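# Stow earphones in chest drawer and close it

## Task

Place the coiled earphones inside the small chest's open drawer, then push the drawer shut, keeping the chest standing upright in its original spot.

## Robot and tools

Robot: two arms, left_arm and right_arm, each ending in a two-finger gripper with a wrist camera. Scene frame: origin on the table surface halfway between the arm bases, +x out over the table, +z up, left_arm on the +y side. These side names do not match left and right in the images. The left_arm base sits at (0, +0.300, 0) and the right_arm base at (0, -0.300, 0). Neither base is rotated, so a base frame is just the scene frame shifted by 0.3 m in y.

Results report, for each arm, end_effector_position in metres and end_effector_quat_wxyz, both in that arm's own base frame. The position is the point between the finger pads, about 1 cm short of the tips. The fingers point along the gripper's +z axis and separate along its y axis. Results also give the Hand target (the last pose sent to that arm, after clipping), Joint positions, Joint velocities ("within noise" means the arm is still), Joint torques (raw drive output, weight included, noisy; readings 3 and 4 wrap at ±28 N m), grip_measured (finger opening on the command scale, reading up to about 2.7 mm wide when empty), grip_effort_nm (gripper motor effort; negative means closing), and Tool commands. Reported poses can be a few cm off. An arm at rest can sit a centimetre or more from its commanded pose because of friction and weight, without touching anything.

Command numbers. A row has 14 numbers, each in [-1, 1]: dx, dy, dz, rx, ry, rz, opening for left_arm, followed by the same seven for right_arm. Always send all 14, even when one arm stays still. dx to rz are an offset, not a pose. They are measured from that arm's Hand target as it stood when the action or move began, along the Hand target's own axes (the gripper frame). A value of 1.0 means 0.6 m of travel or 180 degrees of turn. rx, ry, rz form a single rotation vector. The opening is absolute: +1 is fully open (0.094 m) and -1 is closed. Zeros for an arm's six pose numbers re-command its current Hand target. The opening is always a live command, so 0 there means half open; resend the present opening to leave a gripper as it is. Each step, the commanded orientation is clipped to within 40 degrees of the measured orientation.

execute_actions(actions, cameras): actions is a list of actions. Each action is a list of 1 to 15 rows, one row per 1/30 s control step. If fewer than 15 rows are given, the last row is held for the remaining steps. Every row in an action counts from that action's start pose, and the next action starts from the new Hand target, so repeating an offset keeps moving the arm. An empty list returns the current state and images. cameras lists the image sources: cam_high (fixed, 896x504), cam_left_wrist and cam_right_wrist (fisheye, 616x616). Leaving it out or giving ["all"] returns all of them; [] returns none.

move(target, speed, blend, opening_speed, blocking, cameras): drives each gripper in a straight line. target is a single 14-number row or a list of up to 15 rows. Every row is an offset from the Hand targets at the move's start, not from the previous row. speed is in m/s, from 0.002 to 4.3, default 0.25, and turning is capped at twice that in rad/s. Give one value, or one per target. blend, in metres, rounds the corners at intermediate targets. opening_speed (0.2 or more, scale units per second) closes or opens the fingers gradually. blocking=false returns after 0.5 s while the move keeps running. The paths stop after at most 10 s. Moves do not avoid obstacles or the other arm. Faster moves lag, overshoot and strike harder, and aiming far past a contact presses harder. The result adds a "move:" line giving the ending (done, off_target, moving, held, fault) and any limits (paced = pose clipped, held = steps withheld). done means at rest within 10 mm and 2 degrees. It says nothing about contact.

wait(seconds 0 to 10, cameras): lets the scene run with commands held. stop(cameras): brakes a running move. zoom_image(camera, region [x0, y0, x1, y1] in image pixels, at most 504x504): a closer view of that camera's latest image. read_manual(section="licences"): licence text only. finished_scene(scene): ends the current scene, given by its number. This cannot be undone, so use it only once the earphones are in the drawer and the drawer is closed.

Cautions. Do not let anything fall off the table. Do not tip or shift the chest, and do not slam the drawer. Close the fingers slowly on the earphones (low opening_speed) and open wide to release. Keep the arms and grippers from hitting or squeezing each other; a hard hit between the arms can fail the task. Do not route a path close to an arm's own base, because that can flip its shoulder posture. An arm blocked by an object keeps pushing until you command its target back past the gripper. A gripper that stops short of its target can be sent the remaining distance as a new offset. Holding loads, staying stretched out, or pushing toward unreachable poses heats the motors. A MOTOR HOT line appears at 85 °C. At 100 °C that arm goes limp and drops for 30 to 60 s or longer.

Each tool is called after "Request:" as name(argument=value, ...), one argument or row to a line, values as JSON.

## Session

Request:
execute_actions(
  actions=[],
)

Request:
zoom_image(
  camera="cam_high",
  region=[250, 150, 600, 400],
)

Scene clock: 0.00 s.
left_arm: end_effector_position=(+0.6796, +0.2606, +0.1547) grip_measured=+1.000 grip_effort_nm=n/a end_effector_quat_wxyz=(+0.462, -0.228, +0.733, +0.444) | right_arm: end_effector_position=(+0.6532, +0.4279, +0.3347) grip_measured=+1.000 grip_effort_nm=n/a end_effector_quat_wxyz=(+0.488, -0.375, +0.783, -0.084)
Joint positions: left_arm=[0.187 1.999 1.316 0.406 -0.862 0.251 0.094] | right_arm=[0.65 1.866 1.837 -0.537 0.319 -0.42 0.094]
Joint velocities: within noise
Joint torques (N m): no reading
Motor temperatures (°C): left_arm=[29 27 33 30 29 29 27] | right_arm=[32 27 32 28 30 28 28]
Heat: left arm: hottest elbow 33 °C; right arm: hottest waist 32 °C.
Hand target: left_arm +0.6873, +0.2621, +0.1771; +0.479, -0.236, +0.720, +0.442 | right_arm +0.6566, +0.4305, +0.3518; +0.502, -0.369, +0.778, -0.081
Tool commands: left_gripper/opening=+1.0 right_gripper/opening=+1.0
camera_calibration:
cam_left_wrist: T_world_to_cam=[[0.801366, -0.490985, -0.34168, -0.366834], [-0.550065, -0.380429, -0.743439, 0.628011], [0.235033, 0.783714, -0.574937, -0.186468], [0, 0, 0, 1]] pos_world=[0.683241, 0.204941, 0.234341]
cam_right_wrist: T_world_to_cam=[[0.536516, -0.640022, 0.550021, -0.262029], [-0.568861, -0.755717, -0.324483, 0.841481], [0.623336, -0.138795, -0.769538, 0.000237238], [0, 0, 0, 1]] pos_world=[0.619121, 0.46825, 0.41735]

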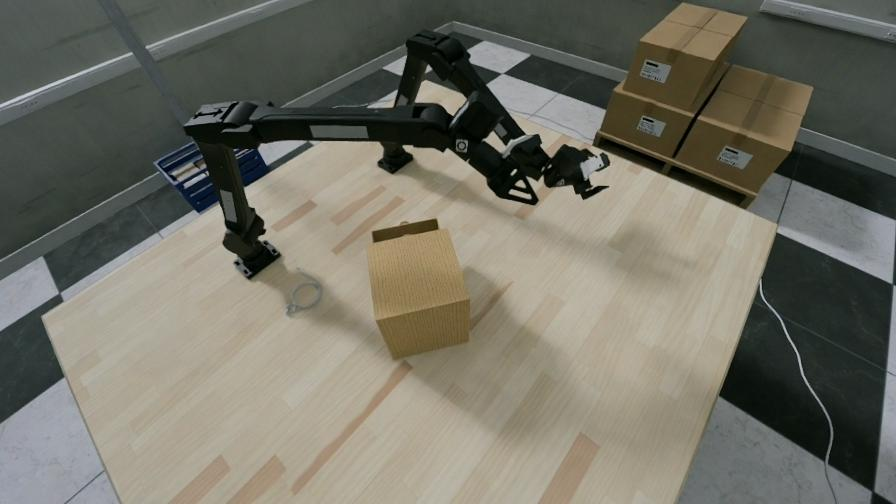

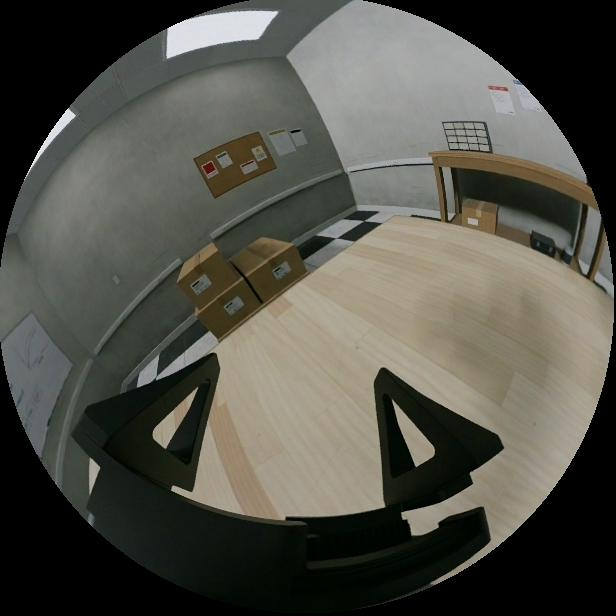

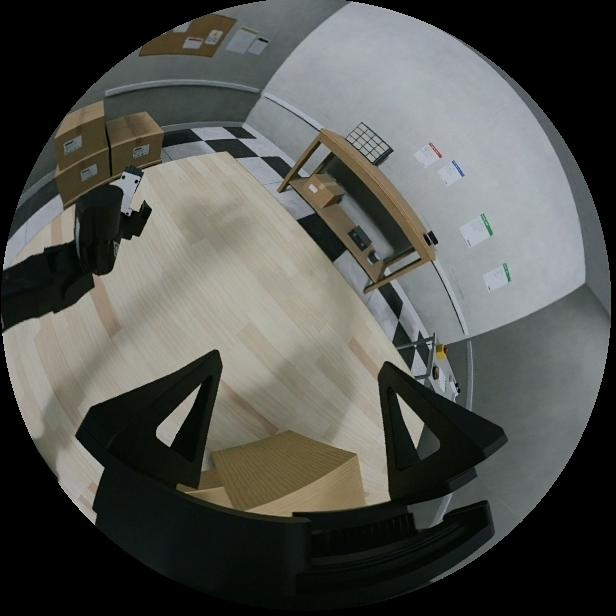

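Scaled by 1.440 from the camera's 896x504 image, which has a finer 1280x720 frame.

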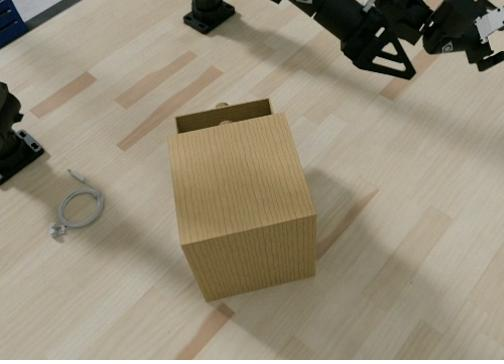

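Request:
move(
  target=[
    [0,0,0,0,0,0,1,0.573,-0.087,-0.803,-0.056,0.345,0.254,0.5],
    [0,0,0,0,0,0,1,0.705,0.005,-0.715,-0.056,0.345,0.254,0.5],
  ],
  speed=0.3,
  blend=0.05,
)

Request:
zoom_image(
  camera="cam_right_wrist",
  region=[200, 100, 460, 360],
)

Scene clock: 10.50 s.
left_arm: end_effector_position=(+0.6796, +0.2606, +0.1547) grip_measured=+1.000 grip_effort_nm=-0.017 end_effector_quat_wxyz=(+0.462, -0.228, +0.733, +0.444) | right_arm: end_effector_position=(+0.1945, +0.0497, +0.2460) grip_measured=+0.502 grip_effort_nm=-0.090 end_effector_quat_wxyz=(-0.013, +0.005, +1.000, -0.003)
Joint positions: left_arm=[0.187 1.999 1.316 0.406 -0.862 0.251 0.094] | right_arm=[0.253 0.862 0.939 -1.676 0 0.262 0.071]
Joint velocities: within noise
Joint torques (N m): left_arm=[-0.91 -16.85 11.47 1.68 -0.2 0.06] | right_arm=[-1.85 -1.73 11.08 0.29 -0.09 -0.15]
Motor temperatures (°C): left_arm=[29 28 35 30 29 29 27] | right_arm=[32 28 35 28 30 28 28]
Heat: left arm: hottest elbow 35 °C; right arm: hottest elbow 35 °C.
Hand target: left_arm +0.6873, +0.2621, +0.1771; +0.479, -0.236, +0.720, +0.442 | right_arm +0.1999, +0.0503, +0.2524; +0.001, -0.001, +1.000, +0.000
Off the commanded pose: left_arm 0.024 m, 3 deg | right_arm 0.008 m, 2 deg.
move: off_target (left_arm)
camera_calibration:
cam_left_wrist: T_world_to_cam=[[0.801366, -0.490985, -0.34168, -0.366834], [-0.550065, -0.380429, -0.743439, 0.628011], [0.235033, 0.783714, -0.574937, -0.186468], [0, 0, 0, 1]] pos_world=[0.683241, 0.204941, 0.234341]
cam_right_wrist: T_world_to_cam=[[0.0768706, -0.996999, -0.00911177, 0.0355992], [-0.85912, -0.070872, 0.506843, 0.0839251], [-0.505968, -0.0311332, -0.86199, 0.402566], [0, 0, 0, 1]] pos_world=[0.273051, 0.0539735, 0.304796]

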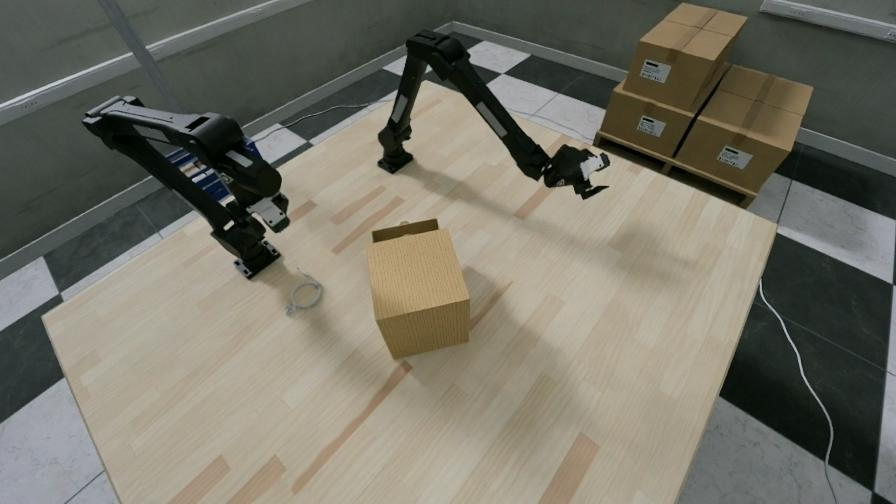

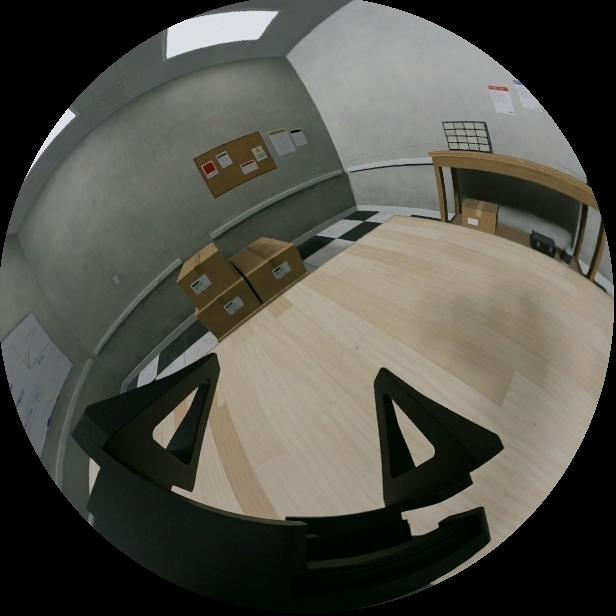

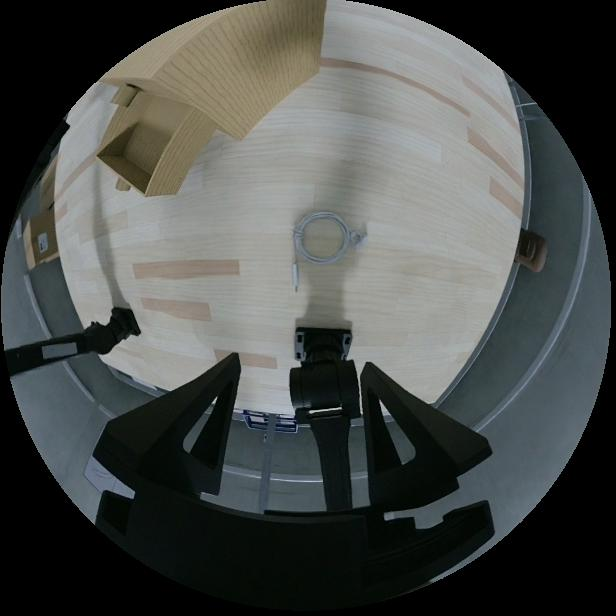

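Scaled by 1.938 from the camera's 616x616 image, which has a finer 880x880 frame.

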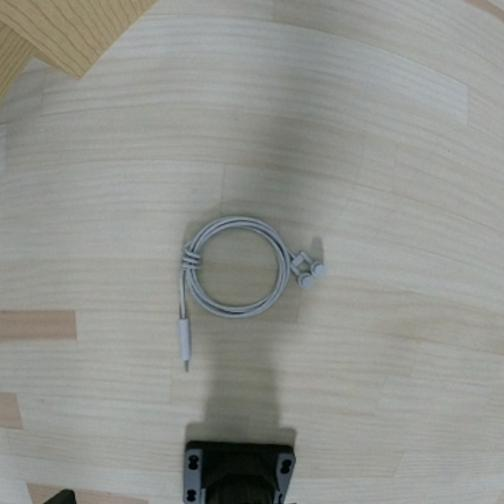

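Request:
move(
  target=[0,0,0,0,0,0,1,-0.048,0.025,0.362,0,0,0,0],
  cameras=["cam_right_wrist"],
)

Request:
zoom_image(
  camera="cam_right_wrist",
  region=[200, 200, 450, 450],
)

Scene clock: 15.23 s.
left_arm: end_effector_position=(+0.6796, +0.2606, +0.1547) grip_measured=+1.000 grip_effort_nm=-0.022 end_effector_quat_wxyz=(+0.462, -0.228, +0.733, +0.444) | right_arm: end_effector_position=(+0.2234, +0.0613, +0.0324) grip_measured=+0.002 grip_effort_nm=-0.076 end_effector_quat_wxyz=(-0.011, -0.003, +1.000, -0.003)
Joint positions: left_arm=[0.187 1.999 1.316 0.406 -0.862 0.251 0.094] | right_arm=[0.27 1.15 0.518 -0.961 0 0.264 0.047]
Joint velocities: within noise
Joint torques (N m): left_arm=[-1.03 -16.85 11.45 1.66 -0.21 0.06] | right_arm=[-0.15 -3.96 8.58 0.43 -0.09 0.09]
Motor temperatures (°C): left_arm=[29 28 36 30 29 29 27] | right_arm=[32 28 36 28 30 28 28]
Heat: left arm: hottest elbow 36 °C; right arm: hottest elbow 36 °C.
Hand target: left_arm +0.6873, +0.2621, +0.1771; +0.479, -0.236, +0.720, +0.442 | right_arm +0.2291, +0.0654, +0.0353; +0.001, -0.001, +1.000, +0.000
Off the commanded pose: left_arm 0.024 m, 3 deg | right_arm 0.007 m, 1 deg.
move: off_target (left_arm)
camera_calibration:
cam_right_wrist: T_world_to_cam=[[0.0924729, -0.995666, -0.0099325, 0.0394098], [-0.860305, -0.0849156, 0.502657, 0.219093], [-0.501322, -0.0379372, -0.864429, 0.232794], [0, 0, 0, 1]] pos_world=[0.301548, 0.066675, 0.0914964]
Images, in order (width x height): cam_right_wrist 616x616.

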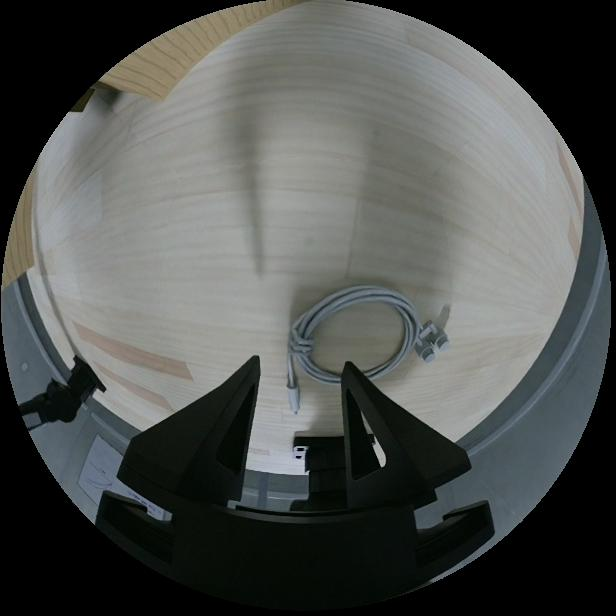

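Scaled by 2.016 from the camera's 616x616 image, which has a finer 880x880 frame.

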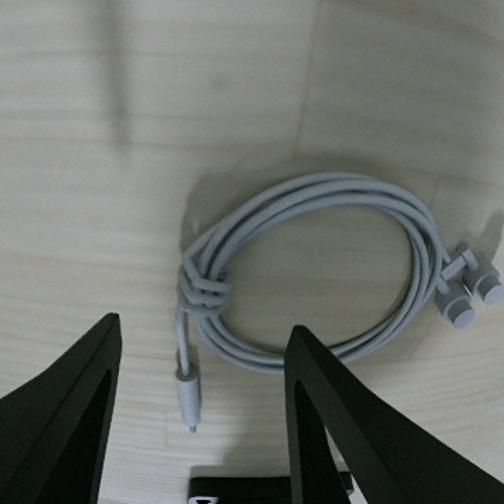

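Request:
move(
  target=[
    [0,0,0,0,0,0,1,0,0,0.0,0,0,0,-0.25],
    [0,0,0,0,0,0,1,0,0,0.038,0,0,0,-0.25],
    [0,0,0,0,0,0,1,0,0,0.038,0,0,0,-0.95],
  ],
  speed=0.05,
  opening_speed=0.4,
  cameras=["cam_right_wrist"],
)

Request:
zoom_image(
  camera="cam_right_wrist",
  region=[200, 200, 450, 450],
)

Scene clock: 23.03 s.
left_arm: end_effector_position=(+0.6796, +0.2606, +0.1547) grip_measured=+1.000 grip_effort_nm=-0.017 end_effector_quat_wxyz=(+0.462, -0.228, +0.733, +0.444) | right_arm: end_effector_position=(+0.2277, +0.0626, +0.0136) grip_measured=-0.810 grip_effort_nm=-0.989 end_effector_quat_wxyz=(-0.001, -0.003, +1.000, +0.000)
Joint positions: left_arm=[0.187 1.999 1.316 0.406 -0.862 0.251 0.094] | right_arm=[0.27 1.196 0.488 -0.865 0 0.265 0.009]
Joint velocities: within noise
Joint torques (N m): left_arm=[-1.03 -16.85 11.45 1.66 -0.19 0.06] | right_arm=[0.44 -3.96 7.35 0.35 -0.11 0.06]
Motor temperatures (°C): left_arm=[29 29 37 30 29 29 27] | right_arm=[32 28 36 28 30 28 28]
Heat: left arm: hottest elbow 37 °C; right arm: hottest elbow 36 °C.
Hand target: left_arm +0.6873, +0.2621, +0.1771; +0.479, -0.236, +0.720, +0.442 | right_arm +0.2291, +0.0655, +0.0125; +0.001, -0.001, +1.000, +0.000
Off the commanded pose: left_arm 0.024 m, 3 deg | right_arm 0.003 m, 0 deg.
move: off_target (left_arm)
camera_calibration:
cam_right_wrist: T_world_to_cam=[[0.0924089, -0.995629, -0.0135237, 0.0401344], [-0.870132, -0.0873489, 0.485016, 0.234961], [-0.484077, -0.0330523, -0.874401, 0.21468], [0, 0, 0, 1]] pos_world=[0.30466, 0.0675783, 0.0742996]
Images, in order (width x height): cam_right_wrist 616x616.

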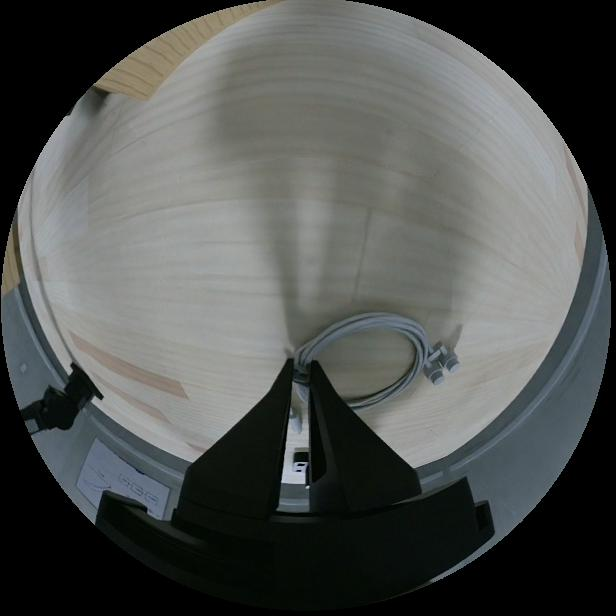

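Scaled by 2.016 from the camera's 616x616 image, which has a finer 880x880 frame.

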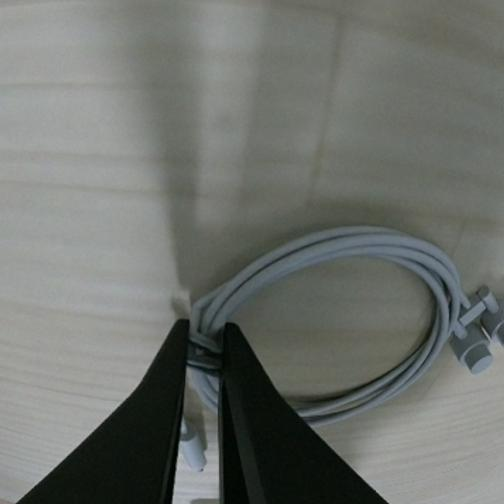

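Request:
move(
  target=[
    [0,0,0,0,0,0,1,0,0,-0.546,0,0,0,-0.95],
    [0,0,0,0,0,0,1,0.015,0.307,-0.546,0,0,-0.5,-0.95],
    [0,0,0,0,0,0,1,-0.177,0.429,-0.546,0,0,-0.789,-0.95],
  ],
  speed=[0.15,0.25,0.2],
  blend=0.05,
)

Request:
zoom_image(
  camera="cam_right_wrist",
  region=[160, 150, 480, 450],
)

Request:
zoom_image(
  camera="cam_high",
  region=[290, 120, 530, 340],
)

Scene clock: 34.87 s.
left_arm: end_effector_position=(+0.6796, +0.2606, +0.1547) grip_measured=+1.000 grip_effort_nm=-0.017 end_effector_quat_wxyz=(+0.462, -0.228, +0.733, +0.444) | right_arm: end_effector_position=(+0.3253, +0.3197, +0.3250) grip_measured=-0.907 grip_effort_nm=-1.004 end_effector_quat_wxyz=(-0.019, +0.944, -0.328, +0.009)
Joint positions: left_arm=[0.187 1.999 1.316 0.406 -0.862 0.251 0.094] | right_arm=[0.778 1.515 1.668 -1.682 0 -1.695 0.004]
Joint velocities: within noise
Joint torques (N m): left_arm=[-1.03 -16.85 11.47 1.69 -0.19 0.06] | right_arm=[-1.67 -11.99 13.83 -0.34 -0.16 -0.18]
Motor temperatures (°C): left_arm=[29 29 38 30 29 29 27] | right_arm=[32 28 38 28 30 28 29]
Heat: left arm: hottest elbow 38 °C; right arm: hottest elbow 38 °C.
Hand target: left_arm +0.6873, +0.2621, +0.1771; +0.479, -0.236, +0.720, +0.442 | right_arm +0.3345, +0.3228, +0.3403; +0.000, +0.946, -0.325, +0.001
Off the commanded pose: left_arm 0.024 m, 3 deg | right_arm 0.018 m, 2 deg.
joint sent to its limit (right arm) — joint 4 (wrist pitch), lower limit. The joint targets are off in orientation, not in position.
move: off_target (left_arm, right_arm)
camera_calibration:
cam_left_wrist: T_world_to_cam=[[0.801366, -0.490985, -0.34168, -0.366834], [-0.550065, -0.380429, -0.743439, 0.628011], [0.235033, 0.783714, -0.574937, -0.186468], [0, 0, 0, 1]] pos_world=[0.683241, 0.204941, 0.234341]
cam_right_wrist: T_world_to_cam=[[0.549166, 0.835285, 0.0267569, -0.455699], [0.720763, -0.489591, 0.490714, -0.199442], [0.422986, -0.250198, -0.87091, 0.316017], [0, 0, 0, 1]] pos_world=[0.260334, 0.36206, 0.385284]

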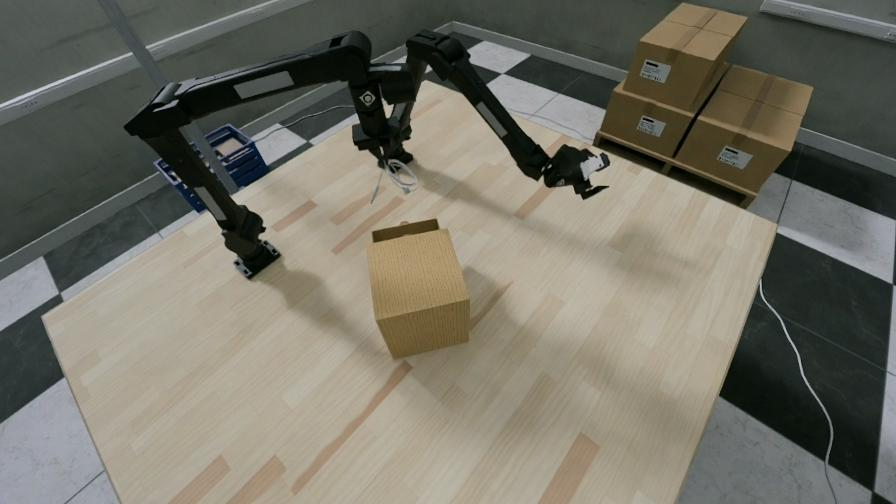

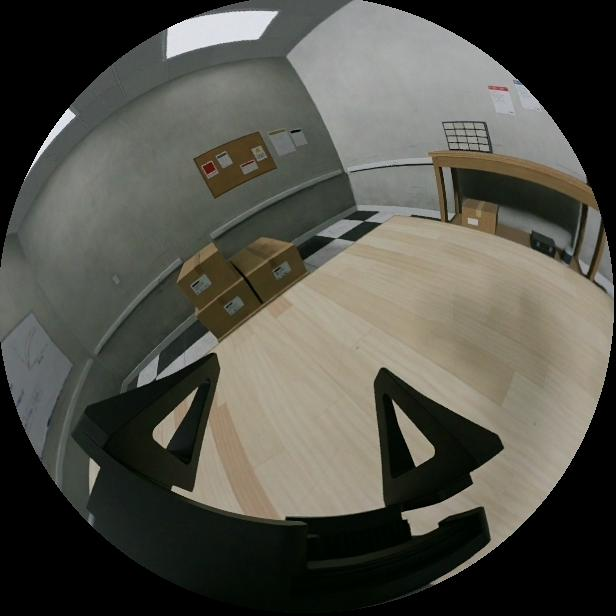

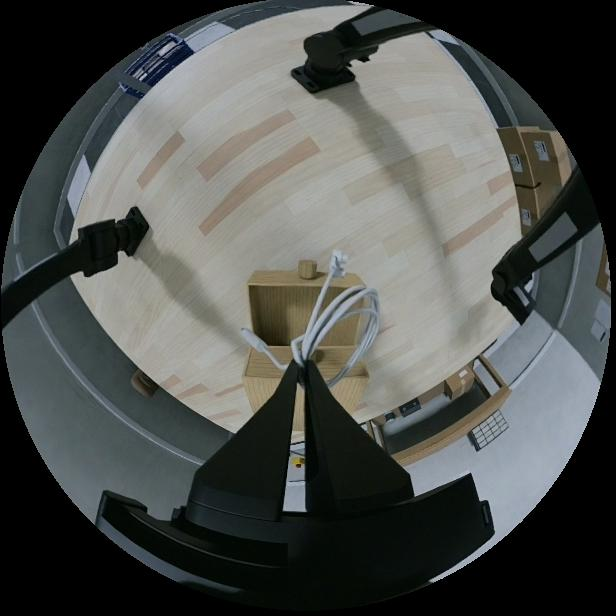

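Scaled by 1.575 from the camera's 616x616 image, which has a finer 880x880 frame.

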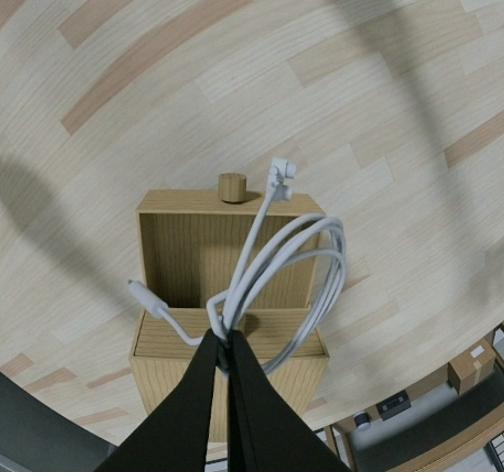

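Scaled by 2.100 from the camera's 896x504 image, which has a finer 1280x720 frame.

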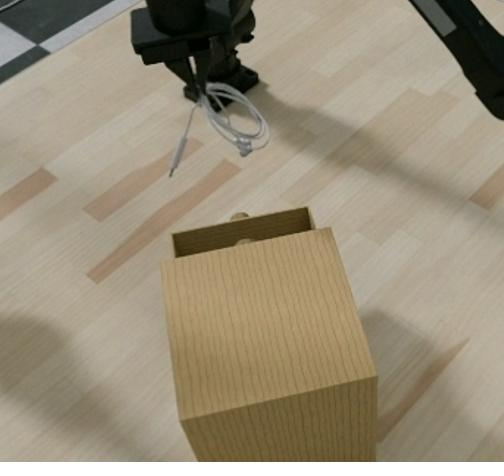

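Request:
move(
  target=[0,0,0,0,0,0,1,0.146,-0.02,0.083,0,0,0,-0.95],
  speed=0.15,
  cameras=["cam_high","cam_right_wrist"],
)

Request:
zoom_image(
  camera="cam_right_wrist",
  region=[160, 150, 480, 450],
)

Request:
zoom_image(
  camera="cam_high",
  region=[290, 120, 530, 340],
)

Scene clock: 52.03 s.
left_arm: end_effector_position=(+0.6796, +0.2606, +0.1547) grip_measured=+1.000 grip_effort_nm=-0.017 end_effector_quat_wxyz=(+0.462, -0.228, +0.733, +0.444) | right_arm: end_effector_position=(+0.3987, +0.2710, +0.2746) grip_measured=-0.907 grip_effort_nm=-1.009 end_effector_quat_wxyz=(+0.021, +0.943, -0.331, -0.015)
Joint positions: left_arm=[0.187 1.999 1.316 0.406 -0.862 0.251 0.094] | right_arm=[0.598 1.633 1.675 -1.665 0.001 -1.868 0.004]
Joint velocities: within noise
Joint torques (N m): left_arm=[-0.85 -16.85 11.45 1.68 -0.2 0.05] | right_arm=[-1.44 -15.5 13.67 0.4 -0.13 -0.19]
Motor temperatures (°C): left_arm=[29 30 39 30 29 29 27] | right_arm=[32 28 43 28 30 28 30]
Heat: left arm: hottest elbow 39 °C; right arm: hottest elbow 43 °C.
Hand target: left_arm +0.6873, +0.2621, +0.1771; +0.479, -0.236, +0.720, +0.442 | right_arm +0.4110, +0.2785, +0.2906; +0.000, +0.946, -0.325, +0.001
Off the commanded pose: left_arm 0.024 m, 3 deg | right_arm 0.022 m, 3 deg.
move: off_target (left_arm, right_arm)
camera_calibration:
cam_right_wrist: T_world_to_cam=[[0.553391, 0.830567, -0.0625856, -0.429804], [0.752224, -0.466097, 0.465738, -0.263538], [0.357656, -0.304813, -0.882707, 0.272888], [0, 0, 0, 1]] pos_world=[0.338489, 0.317327, 0.336721]
Images, in order (width x height): cam_high 896x504, cam_right_wrist 616x616.

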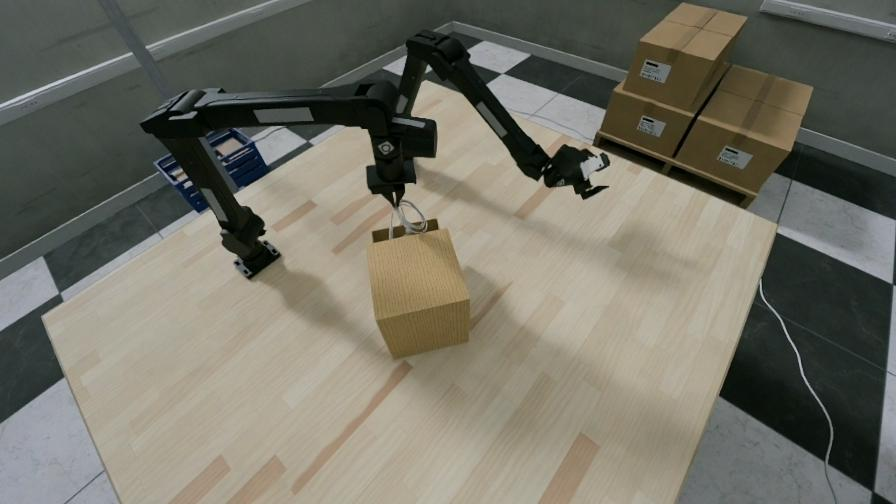

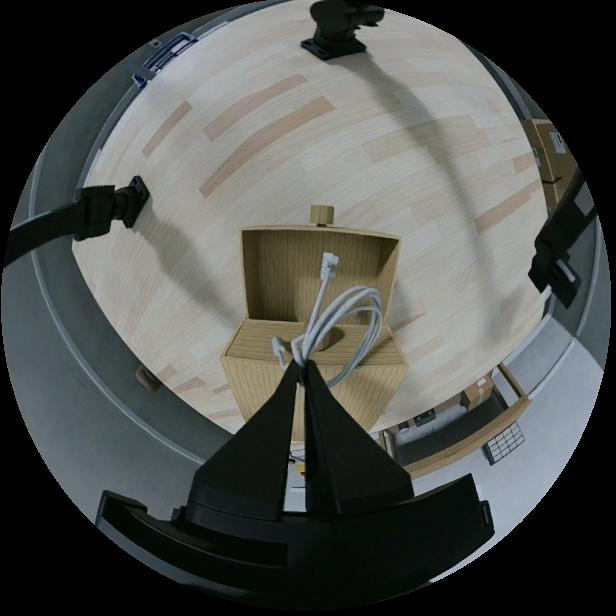

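Scaled by 1.575 from the camera's 616x616 image, which has a finer 880x880 frame.

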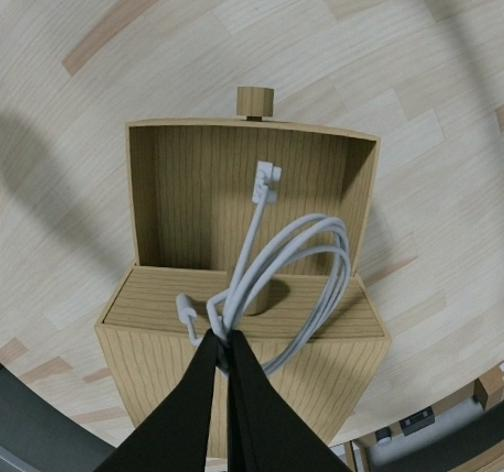

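Scaled by 2.100 from the camera's 896x504 image, which has a finer 1280x720 frame.

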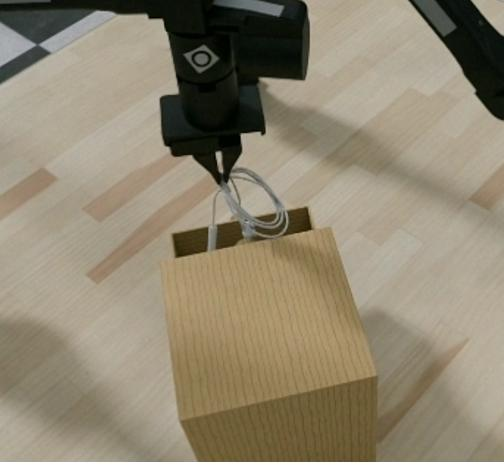

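Request:
move(
  target=[0,0,0,0,0,0,1,-0.012,0.01,0.229,0,0,0,-0.95],
  speed=0.1,
  cameras=["cam_high","cam_right_wrist"],
)

Request:
zoom_image(
  camera="cam_right_wrist",
  region=[160, 150, 480, 450],
)

Scene clock: 56.83 s.
left_arm: end_effector_position=(+0.6796, +0.2606, +0.1547) grip_measured=+1.000 grip_effort_nm=-0.017 end_effector_quat_wxyz=(+0.462, -0.228, +0.733, +0.444) | right_arm: end_effector_position=(+0.3998, +0.2727, +0.1571) grip_measured=-0.909 grip_effort_nm=-1.004 end_effector_quat_wxyz=(+0.002, +0.944, -0.330, -0.001)
Joint positions: left_arm=[0.187 1.999 1.316 0.406 -0.862 0.251 0.094] | right_arm=[0.6 1.642 1.376 -1.309 0 -1.869 0.004]
Joint velocities: within noise
Joint torques (N m): left_arm=[-0.91 -16.91 11.48 1.66 -0.19 0.06] | right_arm=[-0.15 -14.56 9.59 0.61 -0.14 -0.07]
Motor temperatures (°C): left_arm=[29 30 40 30 29 29 27] | right_arm=[32 29 42 28 30 28 30]
Heat: left arm: hottest elbow 40 °C; right arm: hottest elbow 42 °C.
Hand target: left_arm +0.6873, +0.2621, +0.1771; +0.479, -0.236, +0.720, +0.442 | right_arm +0.4019, +0.2782, +0.1532; -0.001, +0.946, -0.325, +0.001
Off the commanded pose: left_arm 0.024 m, 3 deg | right_arm 0.007 m, 1 deg.
move: off_target (left_arm)
camera_calibration:
cam_right_wrist: T_world_to_cam=[[0.552816, 0.833117, -0.0175951, -0.446826], [0.734626, -0.477278, 0.482213, -0.201363], [0.393343, -0.279501, -0.875877, 0.147011], [0, 0, 0, 1]] pos_world=[0.337113, 0.317242, 0.218001]
Images, in order (width x height): cam_high 896x504, cam_right_wrist 616x616.

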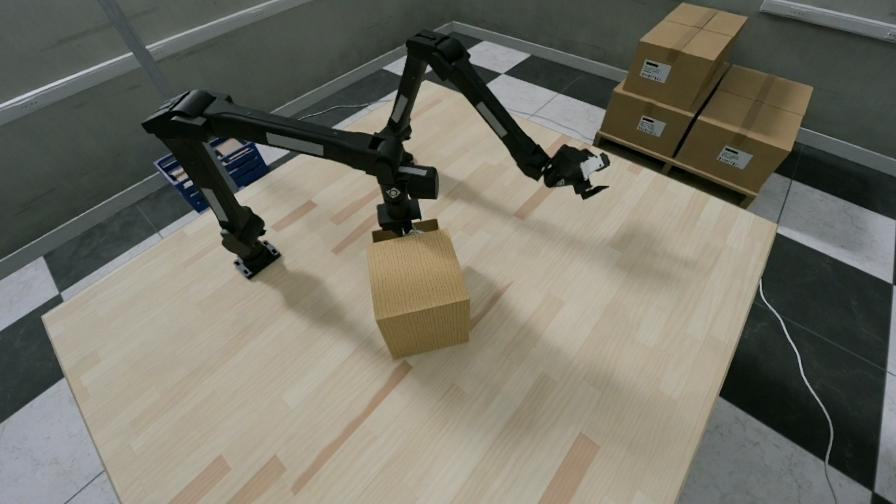

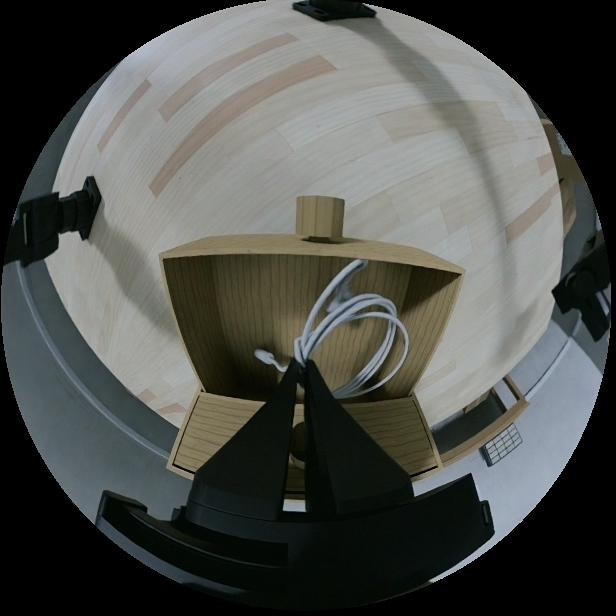

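Scaled by 1.575 from the camera's 616x616 image, which has a finer 880x880 frame.

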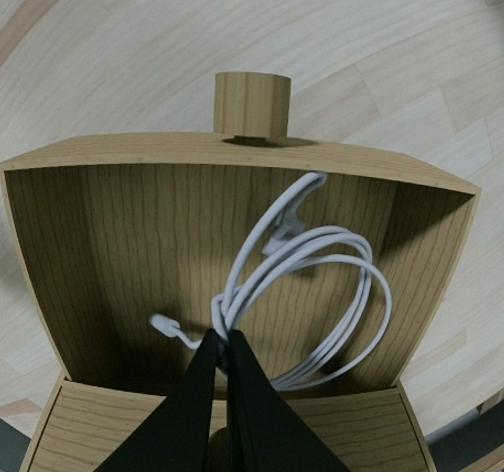

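Request:
move(
  target=[
    [0,0,0,0,0,0,1,0,0,0.022,0,0,0,-0.95],
    [0,0,0,0,0,0,1,0,0,0.022,0,0,0,-0.4],
  ],
  speed=0.06,
  opening_speed=0.4,
  cameras=["cam_right_wrist"],
)

Request:
zoom_image(
  camera="cam_right_wrist",
  region=[160, 150, 480, 450],
)

Scene clock: 62.03 s.
left_arm: end_effector_position=(+0.6796, +0.2606, +0.1547) grip_measured=+1.000 grip_effort_nm=-0.017 end_effector_quat_wxyz=(+0.462, -0.228, +0.733, +0.444) | right_arm: end_effector_position=(+0.4003, +0.2733, +0.1464) grip_measured=-0.402 grip_effort_nm=0.144 end_effector_quat_wxyz=(+0.000, +0.944, -0.330, +0.001)
Joint positions: left_arm=[0.187 1.999 1.316 0.406 -0.862 0.251 0.094] | right_arm=[0.6 1.648 1.354 -1.276 0 -1.869 0.028]
Joint velocities: within noise
Joint torques (N m): left_arm=[-0.91 -16.91 11.45 1.66 -0.2 0.06] | right_arm=[-1.08 -13.74 9.13 0.44 -0.2 -0.09]
Motor temperatures (°C): left_arm=[29 31 40 30 29 29 27] | right_arm=[32 29 42 28 30 28 30]
Heat: left arm: hottest elbow 40 °C; right arm: hottest elbow 42 °C.
Hand target: left_arm +0.6873, +0.2621, +0.1771; +0.479, -0.236, +0.720, +0.442 | right_arm +0.4018, +0.2783, +0.1399; +0.000, +0.946, -0.325, +0.001
Off the commanded pose: left_arm 0.024 m, 3 deg | right_arm 0.008 m, 1 deg.
move: off_target (left_arm)
camera_calibration:
cam_right_wrist: T_world_to_cam=[[0.552515, 0.833407, -0.0126639, -0.448336], [0.732693, -0.478391, 0.484049, -0.19546], [0.397351, -0.276723, -0.874949, 0.135167], [0, 0, 0, 1]] pos_world=[0.337216, 0.317544, 0.207199]
Images, in order (width x height): cam_right_wrist 616x616.

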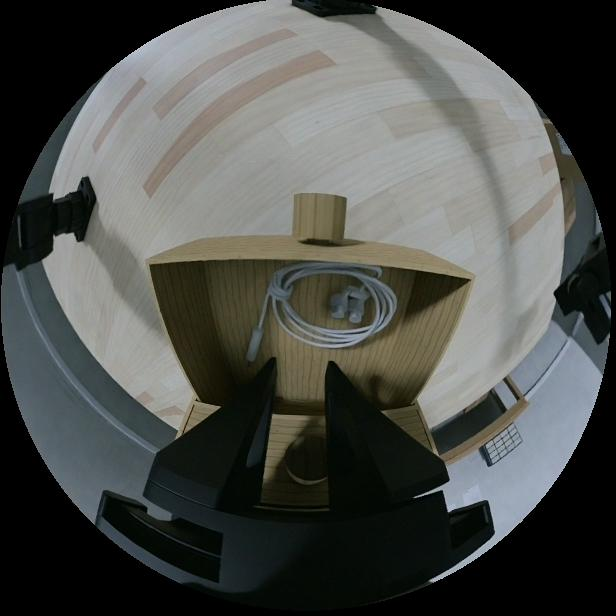

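Scaled by 1.575 from the camera's 616x616 image, which has a finer 880x880 frame.

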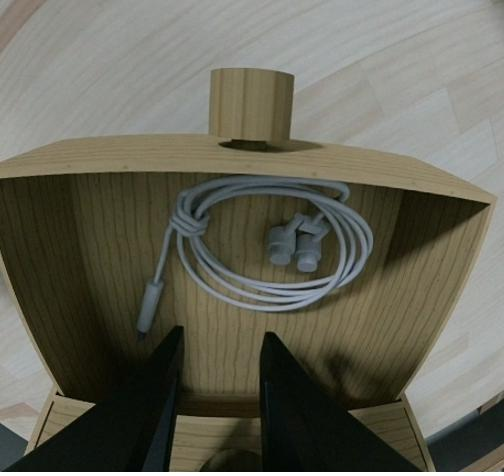

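Request:
move(
  target=[
    [0,0,0,0,0,0,1,0,0,-0.317,0,0,0,-0.4],
    [0,0,0,0,0,0,1,-0.267,0.098,-0.317,0,0,0.789,-0.9],
    [0,0,0,0,0,0,1,-0.256,0.016,0.047,0.485,-0.166,0.655,-0.9],
  ],
  speed=[0.2,0.4,0.3],
)

Request:
zoom_image(
  camera="cam_right_wrist",
  region=[160, 150, 480, 450],
)

Scene clock: 76.07 s.
left_arm: end_effector_position=(+0.6796, +0.2606, +0.1547) grip_measured=+1.000 grip_effort_nm=-0.017 end_effector_quat_wxyz=(+0.462, -0.228, +0.733, +0.444) | right_arm: end_effector_position=(+0.2770, +0.3614, +0.1093) grip_measured=-0.898 grip_effort_nm=-0.085 end_effector_quat_wxyz=(+0.593, +0.004, +0.805, -0.006)
Joint positions: left_arm=[0.187 1.999 1.316 0.406 -0.862 0.251 0.094] | right_arm=[1.271 1.565 0.686 0.045 1.158 0.786 0.005]
Joint velocities: within noise
Joint torques (N m): left_arm=[-0.85 -16.85 11.49 1.65 -0.2 0.06] | right_arm=[-0.67 -10.99 7.25 1.76 0.37 -0.2]
Motor temperatures (°C): left_arm=[29 31 41 30 29 29 27] | right_arm=[32 30 41 28 30 28 29]
Heat: left arm: hottest elbow 41 °C; right arm: hottest elbow 41 °C.
Hand target: left_arm +0.6873, +0.2621, +0.1771; +0.479, -0.236, +0.720, +0.442 | right_arm +0.2748, +0.3650, +0.1115; +0.595, +0.000, +0.803, +0.000
Off the commanded pose: left_arm 0.024 m, 3 deg | right_arm 0.005 m, 1 deg.
move: off_target (left_arm)
camera_calibration:
cam_left_wrist: T_world_to_cam=[[0.801366, -0.490985, -0.34168, -0.366834], [-0.550065, -0.380429, -0.743439, 0.628011], [0.235033, 0.783714, -0.574937, -0.186468], [0, 0, 0, 1]] pos_world=[0.683241, 0.204941, 0.234341]
cam_right_wrist: T_world_to_cam=[[0.0267431, -0.996155, 0.0834221, 0.342153], [-0.721455, -0.0769984, -0.688167, 0.340787], [0.691945, -0.0417816, -0.72074, -0.00734728], [0, 0, 0, 1]] pos_world=[0.241796, 0.36677, 0.20068]

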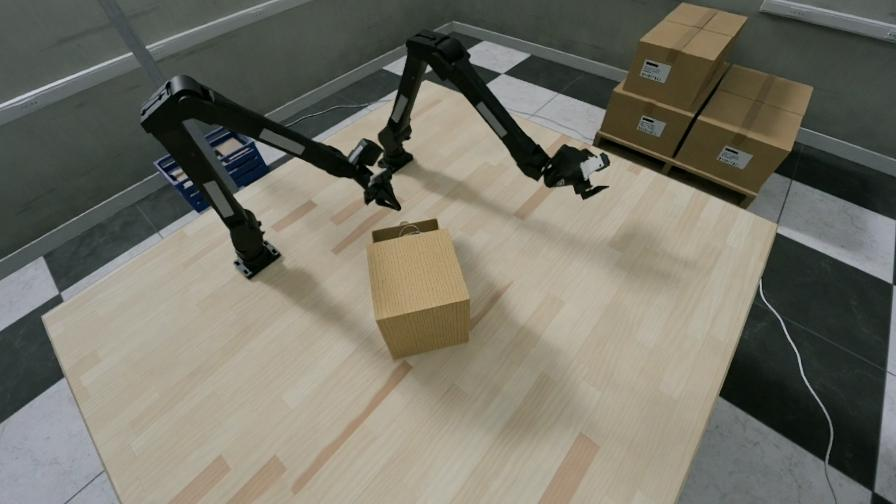

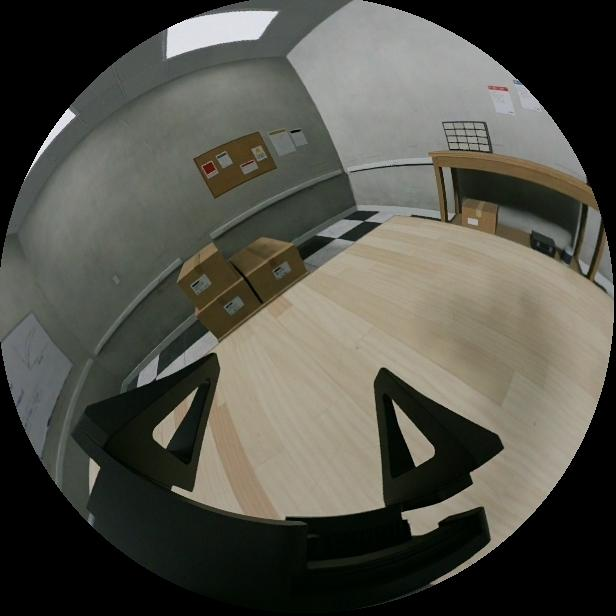

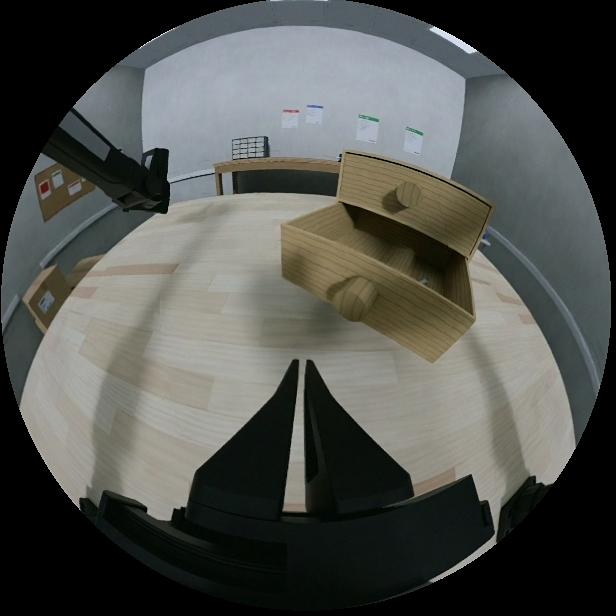

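Scaled by 1.575 from the camera's 616x616 image, which has a finer 880x880 frame.

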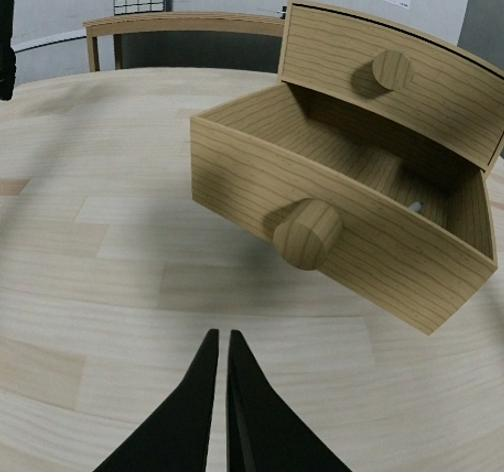

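Request:
move(
  target=[
    [0,0,0,0,0,0,1,-0.022,-0.05,0.0855,0,0,0,-0.9],
    [0,0,0,0,0,0,1,-0.053,-0.133,0.196,0,0,0,-0.9],
  ],
  speed=[0.07,0.06],
  cameras=["cam_right_wrist"],
)

Request:
zoom_image(
  camera="cam_right_wrist",
  region=[160, 150, 560, 450],
)

Scene clock: 82.57 s.
left_arm: end_effector_position=(+0.6796, +0.2606, +0.1547) grip_measured=+1.000 grip_effort_nm=-0.017 end_effector_quat_wxyz=(+0.462, -0.228, +0.733, +0.444) | right_arm: end_effector_position=(+0.3934, +0.2872, +0.1083) grip_measured=-0.898 grip_effort_nm=-0.085 end_effector_quat_wxyz=(+0.592, +0.001, +0.806, +0.002)
Joint positions: left_arm=[0.187 1.999 1.316 0.406 -0.862 0.251 0.094] | right_arm=[0.898 1.565 0.587 0.516 0.84 0.36 0.005]
Joint velocities: within noise
Joint torques (N m): left_arm=[-1.03 -16.85 11.48 1.68 -0.2 0.06] | right_arm=[-1.85 -9.35 6.79 2.14 0.06 -0.16]
Motor temperatures (°C): left_arm=[29 31 41 30 29 29 27] | right_arm=[32 30 41 28 30 28 29]
Heat: left arm: hottest elbow 41 °C; right arm: hottest elbow 41 °C.
Hand target: left_arm +0.6873, +0.2621, +0.1771; +0.479, -0.236, +0.720, +0.442 | right_arm +0.3965, +0.2852, +0.1079; +0.595, +0.000, +0.803, +0.000
Off the commanded pose: left_arm 0.024 m, 3 deg | right_arm 0.004 m, 1 deg.
move: off_target (left_arm)
camera_calibration:
cam_right_wrist: T_world_to_cam=[[0.0406889, -0.996369, 0.0747879, 0.260798], [-0.720851, -0.0811038, -0.688329, 0.419419], [0.691895, -0.0259036, -0.721533, -0.0960607], [0, 0, 0, 1]] pos_world=[0.358191, 0.29138, 0.199883]
Images, in order (width x height): cam_right_wrist 616x616.

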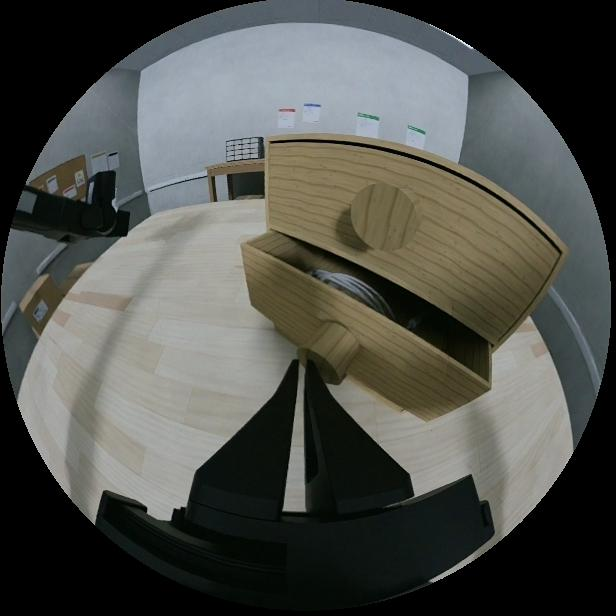

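Scaled by 1.260 from the camera's 616x616 image, which has a finer 880x880 frame.

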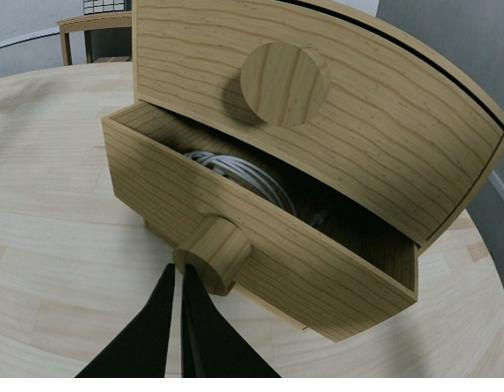

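Request:
move(
  target=[0,0,0,0,0,0,1,-0.0146,-0.04,0.048,0,0,0,-0.9],
  speed=0.05,
  cameras=["cam_right_wrist"],
)

Request:
zoom_image(
  camera="cam_right_wrist",
  region=[200, 200, 560, 460],
)

Scene clock: 85.50 s.
left_arm: end_effector_position=(+0.6796, +0.2606, +0.1547) grip_measured=+1.000 grip_effort_nm=-0.017 end_effector_quat_wxyz=(+0.462, -0.228, +0.733, +0.444) | right_arm: end_effector_position=(+0.4212, +0.2668, +0.1109) grip_measured=-0.898 grip_effort_nm=-0.076 end_effector_quat_wxyz=(+0.593, -0.002, +0.805, +0.007)
Joint positions: left_arm=[0.187 1.999 1.316 0.406 -0.862 0.251 0.094] | right_arm=[0.801 1.568 0.586 0.569 0.742 0.298 0.005]
Joint velocities: within noise
Joint torques (N m): left_arm=[-0.91 -16.79 11.45 1.66 -0.2 0.06] | right_arm=[-2.37 -8.88 7.06 2.45 0.14 -0.13]
Motor temperatures (°C): left_arm=[29 31 41 30 29 29 27] | right_arm=[32 30 40 28 30 28 29]
Heat: left arm: hottest elbow 41 °C; right arm: hottest elbow 40 °C.
Hand target: left_arm +0.6873, +0.2621, +0.1771; +0.479, -0.236, +0.720, +0.442 | right_arm +0.4267, +0.2612, +0.1080; +0.595, +0.000, +0.803, +0.000
Off the commanded pose: left_arm 0.024 m, 3 deg | right_arm 0.008 m, 1 deg.
move: off_target (left_arm)
camera_calibration:
cam_right_wrist: T_world_to_cam=[[0.0507741, -0.996288, 0.0695109, 0.235328], [-0.718801, -0.0847756, -0.690027, 0.439845], [0.693359, -0.014929, -0.720438, -0.117652], [0, 0, 0, 1]] pos_world=[0.385787, 0.269986, 0.202386]
Images, in order (width x height): cam_right_wrist 616x616.

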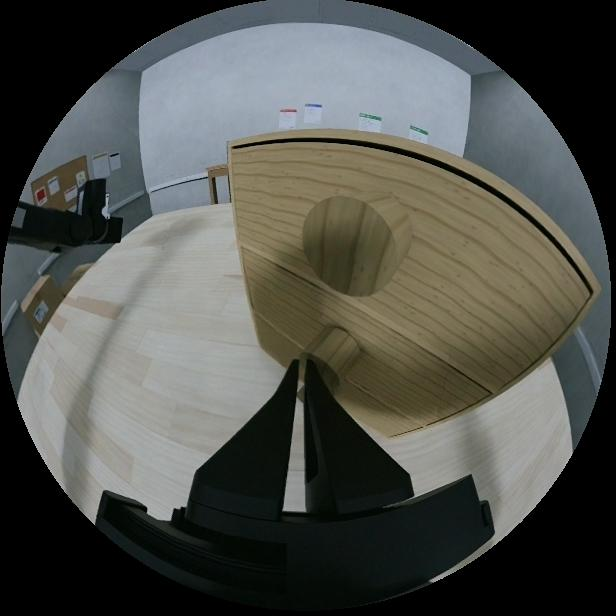

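Scaled by 1.400 from the camera's 616x616 image, which has a finer 880x880 frame.

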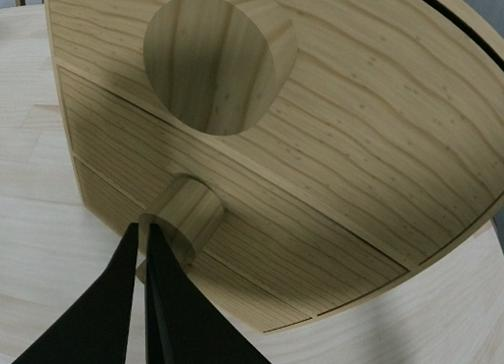

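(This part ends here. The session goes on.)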